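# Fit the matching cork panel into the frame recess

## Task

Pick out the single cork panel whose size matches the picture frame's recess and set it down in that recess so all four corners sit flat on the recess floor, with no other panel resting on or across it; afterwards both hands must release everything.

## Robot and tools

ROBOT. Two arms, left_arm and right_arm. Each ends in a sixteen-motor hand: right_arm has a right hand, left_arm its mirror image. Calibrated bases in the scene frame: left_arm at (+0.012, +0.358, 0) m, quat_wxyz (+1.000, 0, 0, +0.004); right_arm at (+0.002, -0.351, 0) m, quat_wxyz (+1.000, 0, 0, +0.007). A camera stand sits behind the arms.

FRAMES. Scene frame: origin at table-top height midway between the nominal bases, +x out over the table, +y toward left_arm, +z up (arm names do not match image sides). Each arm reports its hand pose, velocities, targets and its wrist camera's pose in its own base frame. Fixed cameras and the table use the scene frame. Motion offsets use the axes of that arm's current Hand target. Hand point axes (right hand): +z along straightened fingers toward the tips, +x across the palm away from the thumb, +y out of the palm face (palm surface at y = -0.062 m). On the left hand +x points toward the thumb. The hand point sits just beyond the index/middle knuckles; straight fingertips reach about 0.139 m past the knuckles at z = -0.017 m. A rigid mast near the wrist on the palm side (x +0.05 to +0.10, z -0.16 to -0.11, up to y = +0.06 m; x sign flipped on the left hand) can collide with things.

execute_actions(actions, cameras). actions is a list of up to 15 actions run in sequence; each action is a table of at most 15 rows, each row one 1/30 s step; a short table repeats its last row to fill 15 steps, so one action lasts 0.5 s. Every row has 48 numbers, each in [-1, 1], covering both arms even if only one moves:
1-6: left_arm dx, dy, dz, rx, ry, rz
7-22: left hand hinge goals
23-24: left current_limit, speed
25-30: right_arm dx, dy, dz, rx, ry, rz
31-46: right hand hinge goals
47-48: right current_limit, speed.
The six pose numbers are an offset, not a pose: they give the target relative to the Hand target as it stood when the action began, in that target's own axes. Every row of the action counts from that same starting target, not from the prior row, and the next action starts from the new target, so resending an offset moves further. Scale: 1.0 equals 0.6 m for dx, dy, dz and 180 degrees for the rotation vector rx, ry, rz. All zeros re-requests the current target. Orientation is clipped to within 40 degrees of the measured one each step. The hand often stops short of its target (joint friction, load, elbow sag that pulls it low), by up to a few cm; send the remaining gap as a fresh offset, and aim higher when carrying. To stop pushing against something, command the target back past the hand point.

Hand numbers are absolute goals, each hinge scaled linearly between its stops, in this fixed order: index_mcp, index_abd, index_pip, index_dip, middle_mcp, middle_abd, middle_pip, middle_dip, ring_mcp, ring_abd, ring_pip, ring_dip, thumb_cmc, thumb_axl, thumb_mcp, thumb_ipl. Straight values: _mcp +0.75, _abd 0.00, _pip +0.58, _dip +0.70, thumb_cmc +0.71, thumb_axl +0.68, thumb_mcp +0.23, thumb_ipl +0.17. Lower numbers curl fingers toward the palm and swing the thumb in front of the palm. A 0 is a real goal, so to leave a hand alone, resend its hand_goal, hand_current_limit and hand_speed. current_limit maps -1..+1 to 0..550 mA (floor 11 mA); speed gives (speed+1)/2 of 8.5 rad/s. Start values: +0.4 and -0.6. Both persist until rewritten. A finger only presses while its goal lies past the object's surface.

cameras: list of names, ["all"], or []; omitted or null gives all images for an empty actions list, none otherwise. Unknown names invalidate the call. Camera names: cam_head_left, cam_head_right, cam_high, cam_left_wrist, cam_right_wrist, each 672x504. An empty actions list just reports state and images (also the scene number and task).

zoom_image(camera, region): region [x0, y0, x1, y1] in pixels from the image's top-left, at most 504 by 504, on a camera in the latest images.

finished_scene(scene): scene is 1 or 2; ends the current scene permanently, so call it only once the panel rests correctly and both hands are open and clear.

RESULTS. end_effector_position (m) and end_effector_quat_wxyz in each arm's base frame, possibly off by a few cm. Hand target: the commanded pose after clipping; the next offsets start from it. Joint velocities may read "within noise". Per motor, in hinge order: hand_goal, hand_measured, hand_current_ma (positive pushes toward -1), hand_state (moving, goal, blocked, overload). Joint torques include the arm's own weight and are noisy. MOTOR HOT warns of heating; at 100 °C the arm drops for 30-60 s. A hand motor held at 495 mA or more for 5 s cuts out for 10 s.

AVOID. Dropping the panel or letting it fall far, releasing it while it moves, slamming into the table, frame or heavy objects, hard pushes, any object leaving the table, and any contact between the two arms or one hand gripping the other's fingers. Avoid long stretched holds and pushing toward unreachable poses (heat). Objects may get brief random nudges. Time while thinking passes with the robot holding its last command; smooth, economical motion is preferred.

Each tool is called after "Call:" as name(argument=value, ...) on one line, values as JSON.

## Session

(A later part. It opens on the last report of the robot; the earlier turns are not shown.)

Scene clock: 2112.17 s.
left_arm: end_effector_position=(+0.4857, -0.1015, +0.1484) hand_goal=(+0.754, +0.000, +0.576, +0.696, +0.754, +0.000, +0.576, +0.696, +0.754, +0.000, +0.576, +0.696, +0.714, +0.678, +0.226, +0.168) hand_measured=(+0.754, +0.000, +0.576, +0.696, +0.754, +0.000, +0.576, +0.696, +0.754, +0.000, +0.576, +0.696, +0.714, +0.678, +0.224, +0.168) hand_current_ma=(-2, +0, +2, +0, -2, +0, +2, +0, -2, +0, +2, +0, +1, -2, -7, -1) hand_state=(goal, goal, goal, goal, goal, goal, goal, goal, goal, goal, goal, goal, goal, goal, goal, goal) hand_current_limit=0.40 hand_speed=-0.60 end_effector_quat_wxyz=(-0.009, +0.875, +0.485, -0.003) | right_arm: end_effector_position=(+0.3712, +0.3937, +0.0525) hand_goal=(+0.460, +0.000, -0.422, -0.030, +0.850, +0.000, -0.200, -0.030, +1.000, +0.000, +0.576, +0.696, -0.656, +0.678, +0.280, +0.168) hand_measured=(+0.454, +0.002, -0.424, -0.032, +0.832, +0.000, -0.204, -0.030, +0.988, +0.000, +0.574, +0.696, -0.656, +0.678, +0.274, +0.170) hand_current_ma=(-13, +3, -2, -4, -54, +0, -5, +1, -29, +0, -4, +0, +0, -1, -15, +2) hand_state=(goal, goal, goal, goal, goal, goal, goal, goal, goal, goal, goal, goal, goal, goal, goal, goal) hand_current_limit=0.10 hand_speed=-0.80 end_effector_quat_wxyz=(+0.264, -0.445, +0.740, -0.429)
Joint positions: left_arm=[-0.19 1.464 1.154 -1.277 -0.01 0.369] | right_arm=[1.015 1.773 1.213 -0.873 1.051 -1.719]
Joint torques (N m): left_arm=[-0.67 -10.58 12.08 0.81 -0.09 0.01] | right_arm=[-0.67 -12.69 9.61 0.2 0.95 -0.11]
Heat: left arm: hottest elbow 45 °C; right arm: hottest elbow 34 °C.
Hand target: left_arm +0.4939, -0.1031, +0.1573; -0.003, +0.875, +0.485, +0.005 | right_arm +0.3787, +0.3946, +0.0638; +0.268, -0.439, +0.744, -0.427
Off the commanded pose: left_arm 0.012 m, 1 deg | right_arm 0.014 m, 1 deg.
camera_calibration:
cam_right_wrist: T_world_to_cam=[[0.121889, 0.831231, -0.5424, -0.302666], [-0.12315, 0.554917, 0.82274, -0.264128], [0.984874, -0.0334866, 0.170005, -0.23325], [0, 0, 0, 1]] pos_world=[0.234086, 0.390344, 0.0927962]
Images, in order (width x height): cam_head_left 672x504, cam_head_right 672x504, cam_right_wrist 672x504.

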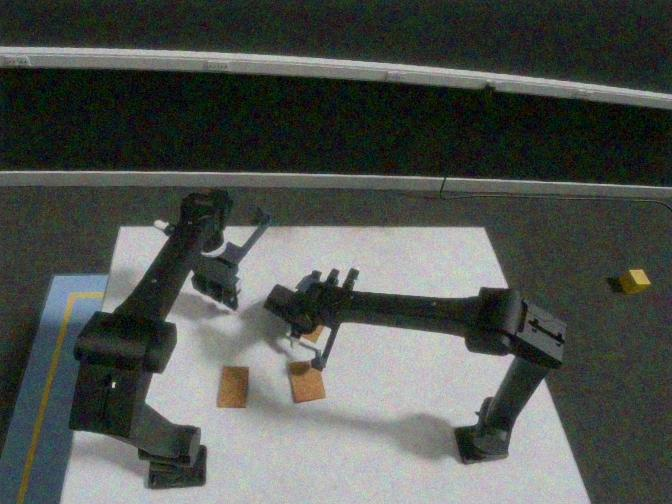

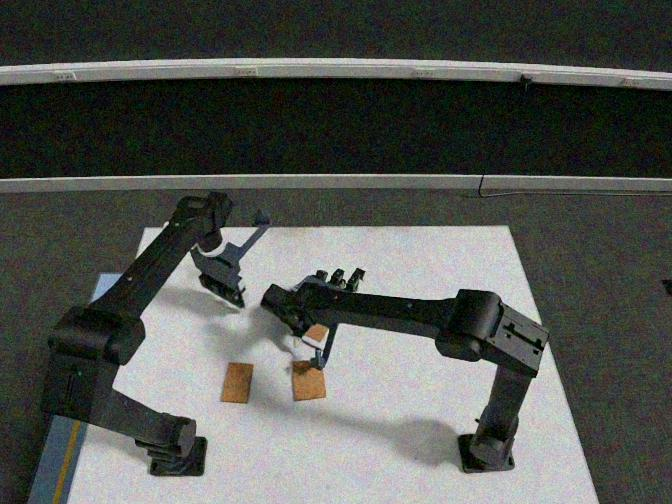

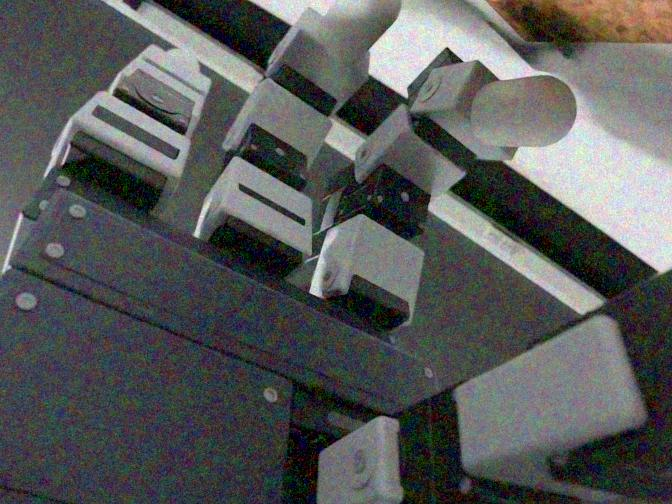

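Call:
execute_actions(actions=[[[0,0,0,0,0,0,0.754,0,0.576,0.696,0.754,0,0.576,0.696,0.754,0,0.576,0.696,0.714,0.678,0.226,0.168,0.4,-0.6,0,-0.0361,-0.0208,0,0,0,0.58,0,-0.422,-0.03,0.7,0,-0.2,-0.03,1,0,0.576,0.696,-0.656,0.678,0.28,0.168,0.1,-0.8]],[[0,0,0,0,0,0,0.754,0,0.576,0.696,0.754,0,0.576,0.696,0.754,0,0.576,0.696,0.714,0.678,0.226,0.168,0.4,-0.6,-0.035,-0.0502,0.0514,0,0,0,0.58,0,-0.422,-0.03,0.7,0,-0.2,-0.03,1,0,0.576,0.696,-0.656,0.678,0.28,0.168,0.1,-0.8]],[[0,0,0,0,0,0,0.754,0,0.576,0.696,0.754,0,0.576,0.696,0.754,0,0.576,0.696,0.714,0.678,0.226,0.168,0.4,-0.6,-0.035,-0.0502,0.0514,0,0,0,0.58,0,-0.422,-0.03,0.7,0,-0.2,-0.03,1,0,0.576,0.696,-0.656,0.678,0.28,0.168,0.1,-0.8]]], cameras=["cam_head_right","cam_head_left","cam_right_wrist","cam_high"])

Call:
zoom_image(camera="cam_head_right", region=[282, 302, 332, 352])

Call:
zoom_image(camera="cam_head_left", region=[282, 302, 332, 352])

Call:
zoom_image(camera="cam_high", region=[240, 245, 310, 315])

Scene clock: 2124.03 s.
left_arm: end_effector_position=(+0.4857, -0.1015, +0.1484) hand_goal=(+0.754, +0.000, +0.576, +0.696, +0.754, +0.000, +0.576, +0.696, +0.754, +0.000, +0.576, +0.696, +0.714, +0.678, +0.226, +0.168) hand_measured=(+0.754, +0.000, +0.576, +0.696, +0.754, +0.000, +0.576, +0.696, +0.754, +0.000, +0.576, +0.696, +0.714, +0.678, +0.224, +0.168) hand_current_ma=(-2, +0, +2, +0, -2, +0, +2, +0, -2, +0, +2, +0, +1, -2, -7, -1) hand_state=(goal, goal, goal, goal, goal, goal, goal, goal, goal, goal, goal, goal, goal, goal, goal, goal) hand_current_limit=0.40 hand_speed=-0.60 end_effector_quat_wxyz=(-0.009, +0.875, +0.485, -0.003) | right_arm: end_effector_position=(+0.4618, +0.3791, +0.1031) hand_goal=(+0.580, +0.000, -0.422, -0.030, +0.700, +0.000, -0.200, -0.030, +1.000, +0.000, +0.576, +0.696, -0.656, +0.678, +0.280, +0.168) hand_measured=(+0.570, +0.002, -0.424, -0.032, +0.692, +0.000, -0.202, -0.030, +0.988, +0.000, +0.574, +0.696, -0.656, +0.678, +0.276, +0.170) hand_current_ma=(-22, +2, -2, -3, -17, +0, -4, +1, -29, +0, -4, +0, -1, -1, -12, +2) hand_state=(goal, goal, goal, goal, goal, goal, goal, goal, goal, goal, goal, goal, goal, goal, goal, goal) hand_current_limit=0.10 hand_speed=-0.80 end_effector_quat_wxyz=(+0.255, -0.443, +0.743, -0.432)
Joint positions: left_arm=[-0.19 1.464 1.154 -1.277 -0.01 0.369] | right_arm=[0.858 1.784 1.37 -0.802 1.012 -1.987]
Joint torques (N m): left_arm=[-0.62 -10.58 12.03 0.76 -0.08 0.02] | right_arm=[0.26 -12.1 12.31 1.14 0.84 -0.11]
Heat: left arm: hottest elbow 45 °C; right arm: hottest elbow 34 °C.
Hand target: left_arm +0.4939, -0.1031, +0.1573; -0.003, +0.875, +0.485, +0.005 | right_arm +0.4713, +0.3916, +0.1117; +0.268, -0.439, +0.744, -0.427
Off the commanded pose: left_arm 0.012 m, 1 deg | right_arm 0.018 m, 2 deg.
camera_calibration:
cam_right_wrist: T_world_to_cam=[[0.127698, 0.824684, -0.55099, -0.273444], [-0.106344, 0.56372, 0.819091, -0.297251], [0.986095, -0.0460015, 0.159686, -0.326303], [0, 0, 0, 1]] pos_world=[0.325073, 0.378061, 0.144917]
Images, in order (width x height): cam_head_left 672x504, cam_head_right 672x504, cam_high 672x504, cam_right_wrist 672x504.

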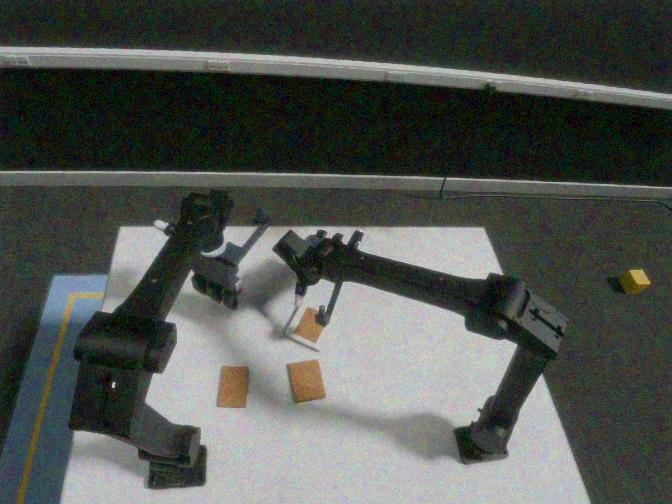

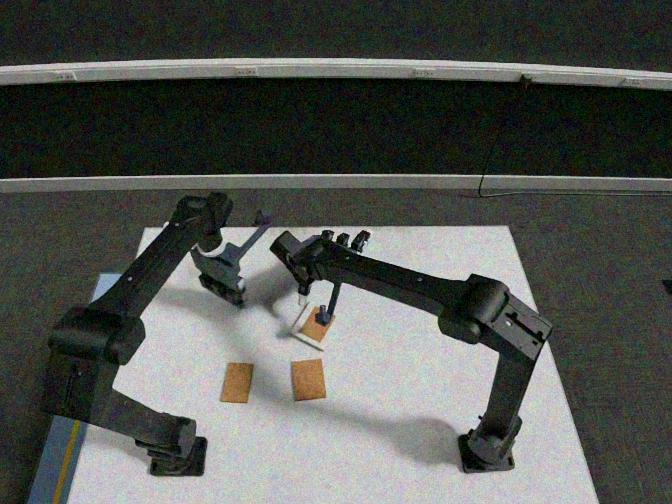

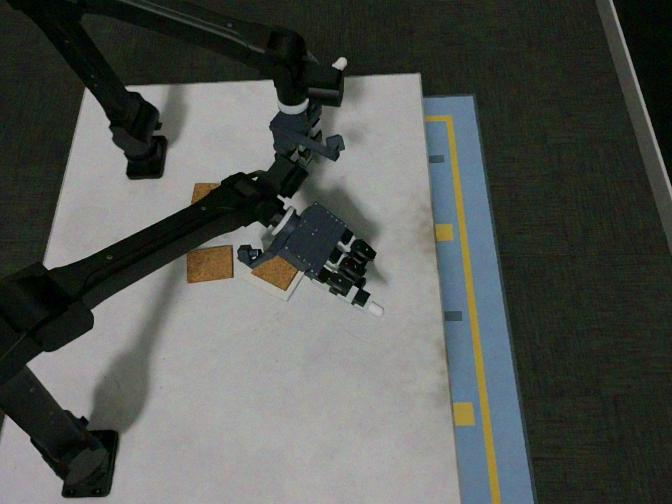

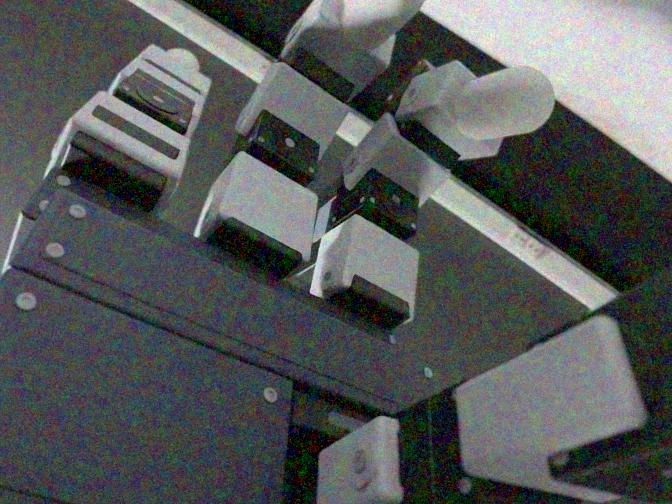

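Scaled by 10.080 from the camera's 672x504 image, which has a finer 960x720 frame.

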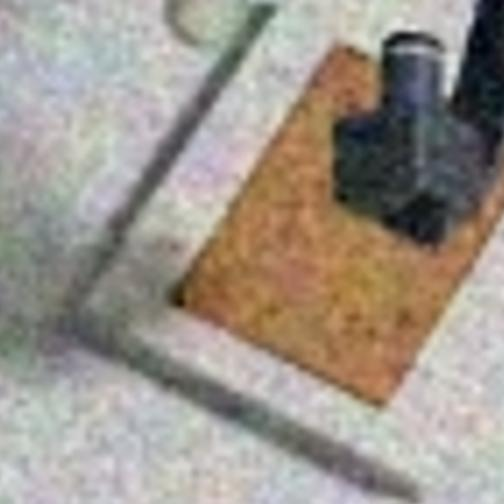

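Scaled by 10.080 from the camera's 672x504 image, which has a finer 960x720 frame.

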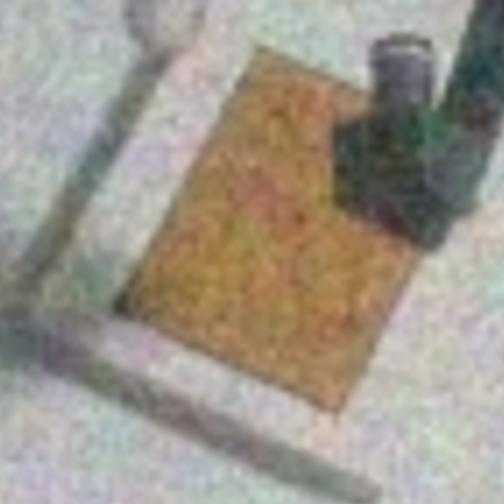

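Scaled by 7.200 from the camera's 672x504 image, which has a finer 960x720 frame.

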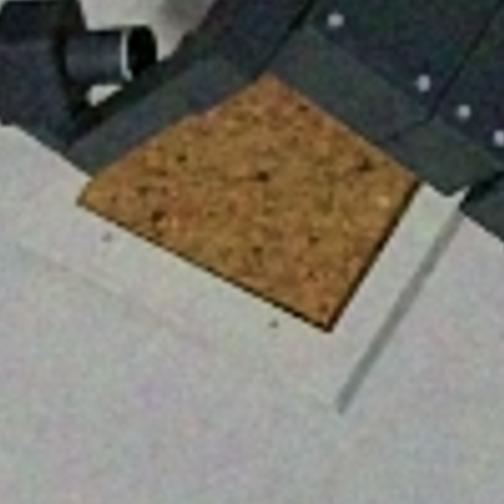

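Call:
execute_actions(actions=[[[0,0,0,0,0,0,0.754,0,0.576,0.696,0.754,0,0.576,0.696,0.754,0,0.576,0.696,0.714,0.678,0.226,0.168,0.4,-0.6,0,-0.05,-0.03,0,0,0,0.58,0,-0.422,-0.03,0.70,0,-0.2,-0.03,1,0,0.576,0.696,-0.656,0.678,0.28,0.168,0.1,-0.8]],[[0,0,0,0,0,0,0.754,0,0.576,0.696,0.754,0,0.576,0.696,0.754,0,0.576,0.696,0.714,0.678,0.226,0.168,0.4,-0.6,0.06,-0.05,-0.03,0,0,0,0.58,0,-0.422,-0.03,0.70,0,-0.2,-0.03,1,0,0.576,0.696,-0.656,0.678,0.28,0.168,0.1,-0.8]],[[0,0,0,0,0,0,0.754,0,0.576,0.696,0.754,0,0.576,0.696,0.754,0,0.576,0.696,0.714,0.678,0.226,0.168,0.4,-0.6,0.09,0,0,0,0,0,0.58,0,-0.422,-0.03,0.70,0,-0.2,-0.03,1,0,0.576,0.696,-0.656,0.678,0.28,0.168,0.1,-0.8]]], cameras=["cam_head_right","cam_high","cam_head_left","cam_right_wrist"])

Scene clock: 2140.93 s.
left_arm: end_effector_position=(+0.4857, -0.1015, +0.1484) hand_goal=(+0.754, +0.000, +0.576, +0.696, +0.754, +0.000, +0.576, +0.696, +0.754, +0.000, +0.576, +0.696, +0.714, +0.678, +0.226, +0.168) hand_measured=(+0.754, +0.000, +0.576, +0.696, +0.754, +0.000, +0.576, +0.696, +0.754, +0.000, +0.576, +0.696, +0.714, +0.678, +0.224, +0.168) hand_current_ma=(-2, +0, +2, +0, -2, +0, +2, +0, -2, +0, +2, +0, +1, -2, -7, -1) hand_state=(goal, goal, goal, goal, goal, goal, goal, goal, goal, goal, goal, goal, goal, goal, goal, goal) hand_current_limit=0.40 hand_speed=-0.60 end_effector_quat_wxyz=(-0.009, +0.875, +0.485, -0.003) | right_arm: end_effector_position=(+0.4200, +0.3072, +0.1701) hand_goal=(+0.580, +0.000, -0.422, -0.030, +0.700, +0.000, -0.200, -0.030, +1.000, +0.000, +0.576, +0.696, -0.656, +0.678, +0.280, +0.168) hand_measured=(+0.572, +0.002, -0.424, -0.032, +0.692, +0.000, -0.202, -0.030, +0.990, +0.000, +0.574, +0.696, -0.656, +0.678, +0.276, +0.170) hand_current_ma=(-18, +3, -2, -3, -16, +0, -3, +1, -27, +1, -4, +0, +1, -1, -11, +2) hand_state=(goal, goal, goal, goal, goal, goal, goal, goal, goal, goal, goal, goal, goal, goal, goal, goal) hand_current_limit=0.10 hand_speed=-0.80 end_effector_quat_wxyz=(+0.257, -0.445, +0.742, -0.430)
Joint positions: left_arm=[-0.19 1.464 1.154 -1.277 -0.01 0.369] | right_arm=[0.824 1.512 1.208 -0.852 0.996 -2.054]
Joint torques (N m): left_arm=[-0.56 -10.7 12.04 0.76 -0.09 0.01] | right_arm=[-0.03 -10.11 11.15 1.31 0.83 -0.12]
Heat: left arm: hottest elbow 45 °C; right arm: hottest elbow 36 °C.
Hand target: left_arm +0.4939, -0.1031, +0.1573; -0.003, +0.875, +0.485, +0.005 | right_arm +0.4266, +0.3118, +0.1797; +0.268, -0.440, +0.743, -0.427
Off the commanded pose: left_arm 0.012 m, 1 deg | right_arm 0.012 m, 1 deg.
camera_calibration:
cam_right_wrist: T_world_to_cam=[[0.123361, 0.826818, -0.548774, -0.171125], [-0.109567, 0.560965, 0.820556, -0.314143], [0.986295, -0.0410971, 0.159793, -0.30071], [0, 0, 0, 1]] pos_world=[0.283279, 0.305355, 0.211914]
Images, in order (width x height): cam_head_left 672x504, cam_head_right 672x504, cam_high 672x504, cam_right_wrist 672x504.

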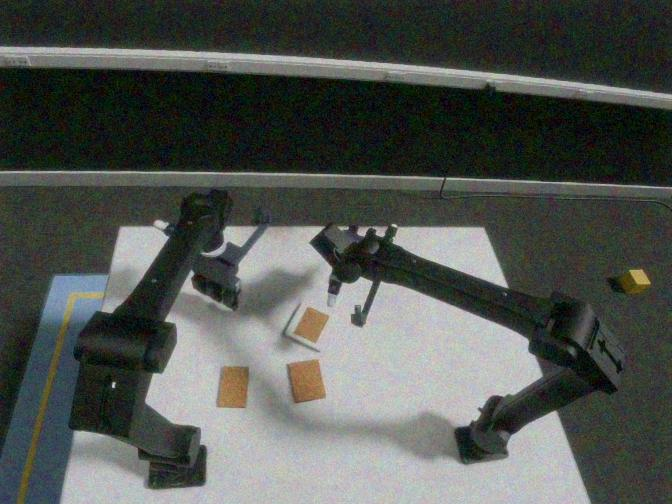

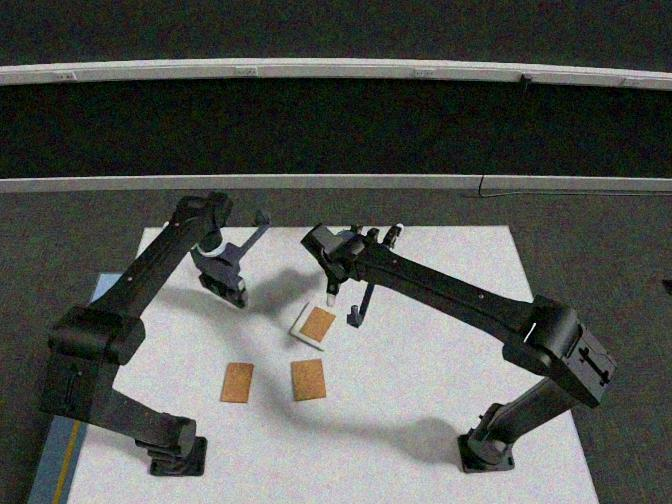

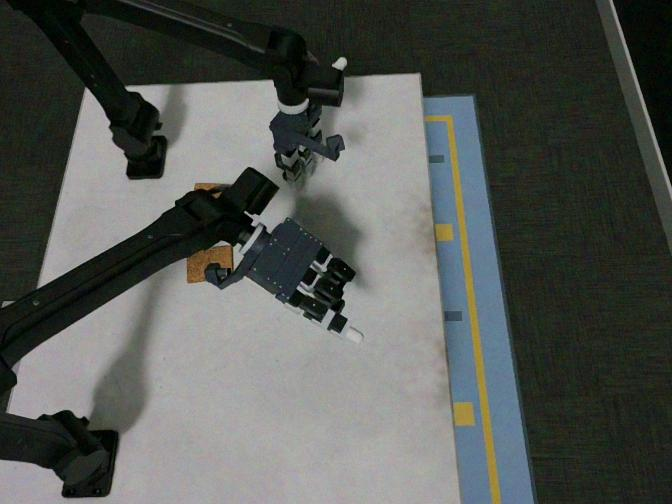

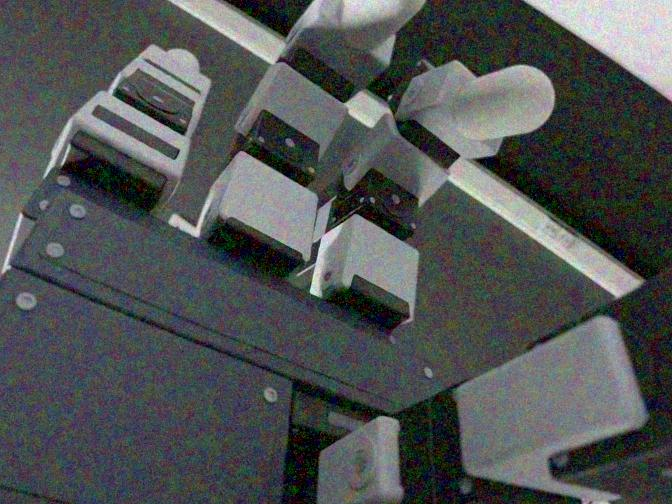

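Call:
zoom_image(camera="cam_head_right", region=[282, 290, 352, 355])

Call:
zoom_image(camera="cam_head_left", region=[275, 295, 345, 360])

Scaled by 7.200 from the camera's 672x504 image, which has a finer 960x720 frame.

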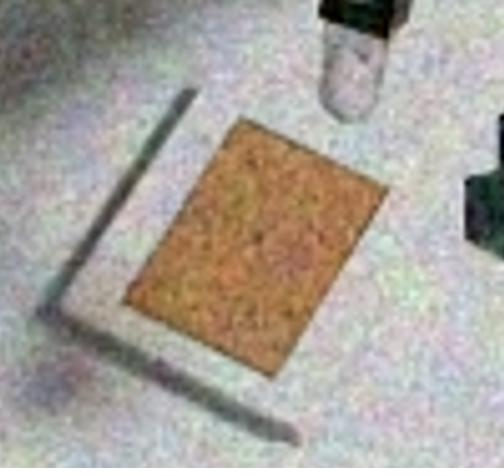

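Scaled by 7.200 from the camera's 672x504 image, which has a finer 960x720 frame.

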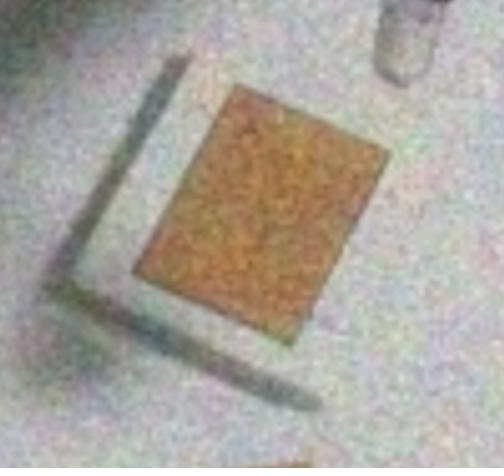

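Call:
execute_actions(actions=[[[0,0,0,0,0,0,0.754,0,0.576,0.696,0.754,0,0.576,0.696,0.754,0,0.576,0.696,0.714,0.678,0.226,0.168,0.4,-0.6,0.0633,-0.0547,0.0947,0,0.0401,0.0231,0.58,0,-0.422,-0.03,0.70,0,-0.2,-0.03,1,0,0.576,0.696,-0.656,0.678,0.28,0.168,0.1,-0.8]],[[0,0,0,0,0,0,0.754,0,0.576,0.696,0.754,0,0.576,0.696,0.754,0,0.576,0.696,0.714,0.678,0.226,0.168,0.4,-0.6,0.0633,-0.0547,0.0947,0,0.0401,0.0231,0.58,0,-0.422,-0.03,0.70,0,-0.2,-0.03,1,0,0.576,0.696,-0.656,0.678,0.28,0.168,0.1,-0.8]],[[0,0,0,0,0,0,0.754,0,0.576,0.696,0.754,0,0.576,0.696,0.754,0,0.576,0.696,0.714,0.678,0.226,0.168,0.4,-0.6,0.0633,-0.0547,0.0947,0,0.0401,0.0231,0.58,0,-0.422,-0.03,0.70,0,-0.2,-0.03,1,0,0.576,0.696,-0.656,0.678,0.28,0.168,0.1,-0.8]]], cameras=["cam_head_right","cam_high"])

Call:
zoom_image(camera="cam_head_right", region=[282, 290, 352, 355])

Call:
zoom_image(camera="cam_high", region=[230, 235, 320, 325])

Scene clock: 2164.97 s.
left_arm: end_effector_position=(+0.4857, -0.1015, +0.1484) hand_goal=(+0.754, +0.000, +0.576, +0.696, +0.754, +0.000, +0.576, +0.696, +0.754, +0.000, +0.576, +0.696, +0.714, +0.678, +0.226, +0.168) hand_measured=(+0.754, +0.000, +0.576, +0.696, +0.754, +0.000, +0.576, +0.696, +0.754, +0.000, +0.576, +0.696, +0.714, +0.678, +0.224, +0.168) hand_current_ma=(-2, +0, +2, +0, -2, +0, +2, +0, -2, +0, +2, +0, +1, -2, -7, -1) hand_state=(goal, goal, goal, goal, goal, goal, goal, goal, goal, goal, goal, goal, goal, goal, goal, goal) hand_current_limit=0.40 hand_speed=-0.60 end_effector_quat_wxyz=(-0.009, +0.875, +0.485, -0.003) | right_arm: end_effector_position=(+0.5117, +0.0970, +0.1694) hand_goal=(+0.580, +0.000, -0.422, -0.030, +0.700, +0.000, -0.200, -0.030, +1.000, +0.000, +0.576, +0.696, -0.656, +0.678, +0.280, +0.168) hand_measured=(+0.572, +0.002, -0.424, -0.032, +0.690, +0.000, -0.202, -0.030, +0.990, +0.000, +0.574, +0.696, -0.656, +0.678, +0.278, +0.170) hand_current_ma=(-19, +3, -2, -3, -22, +0, -3, +1, -28, +1, -4, +0, +1, -1, -5, +2) hand_state=(goal, goal, goal, goal, goal, goal, goal, goal, goal, goal, goal, goal, goal, goal, goal, goal) hand_current_limit=0.10 hand_speed=-0.80 end_effector_quat_wxyz=(+0.157, -0.269, +0.825, -0.472)
Joint positions: left_arm=[-0.19 1.464 1.154 -1.277 -0.01 0.369] | right_arm=[0.377 1.512 1.208 -0.852 0.987 -2.049]
Joint torques (N m): left_arm=[-0.56 -10.46 12.04 0.83 -0.1 0.01] | right_arm=[0.91 -9.93 11.25 0.92 0.82 -0.06]
Heat: left arm: hottest elbow 45 °C; right arm: hottest elbow 37 °C.
Hand target: left_arm +0.4939, -0.1031, +0.1573; -0.003, +0.875, +0.485, +0.005 | right_arm +0.5170, +0.1046, +0.1781; +0.168, -0.269, +0.824, -0.470
Off the commanded pose: left_arm 0.012 m, 1 deg | right_arm 0.013 m, 1 deg.
Images, in order (width x height): cam_head_right 672x504, cam_high 672x504.

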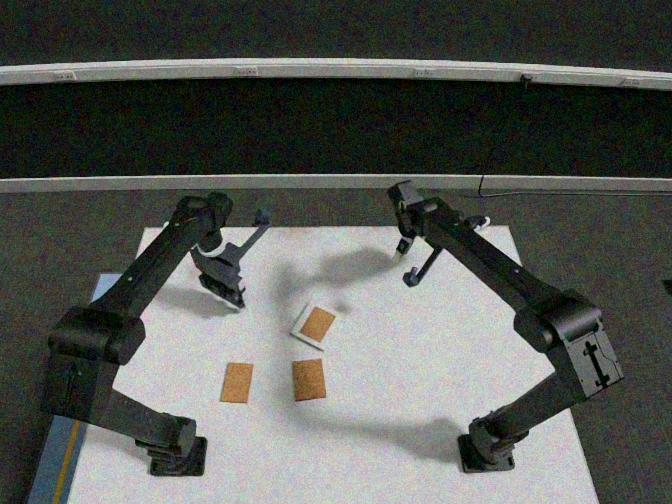

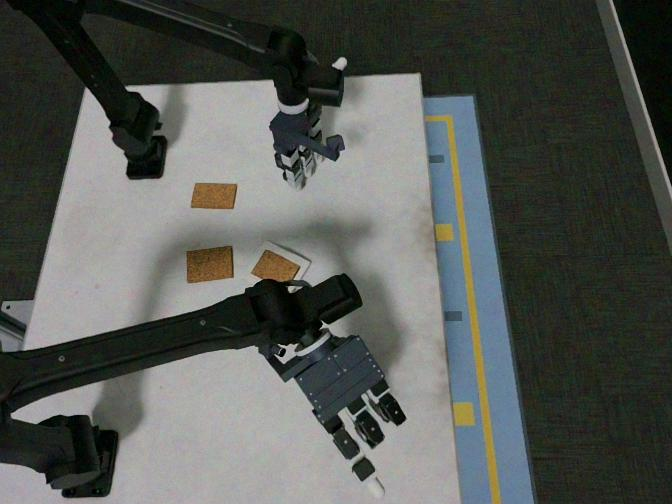

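Scaled by 7.200 from the camera's 672x504 image, which has a finer 960x720 frame.

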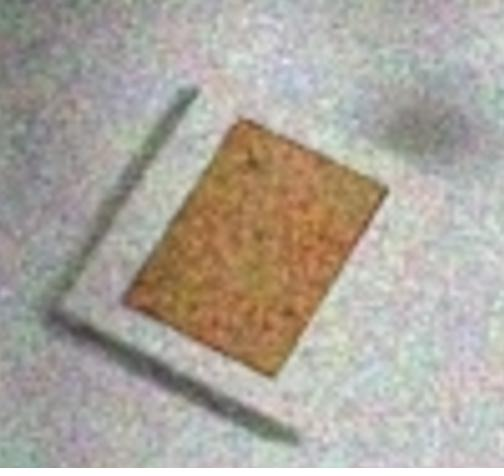

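Scaled by 5.600 from the camera's 672x504 image, which has a finer 960x720 frame.

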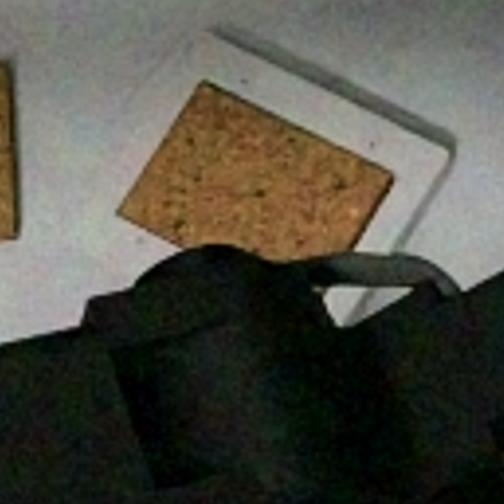

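Call:
finished_scene(scene=1)

The scene is finished: the task was done.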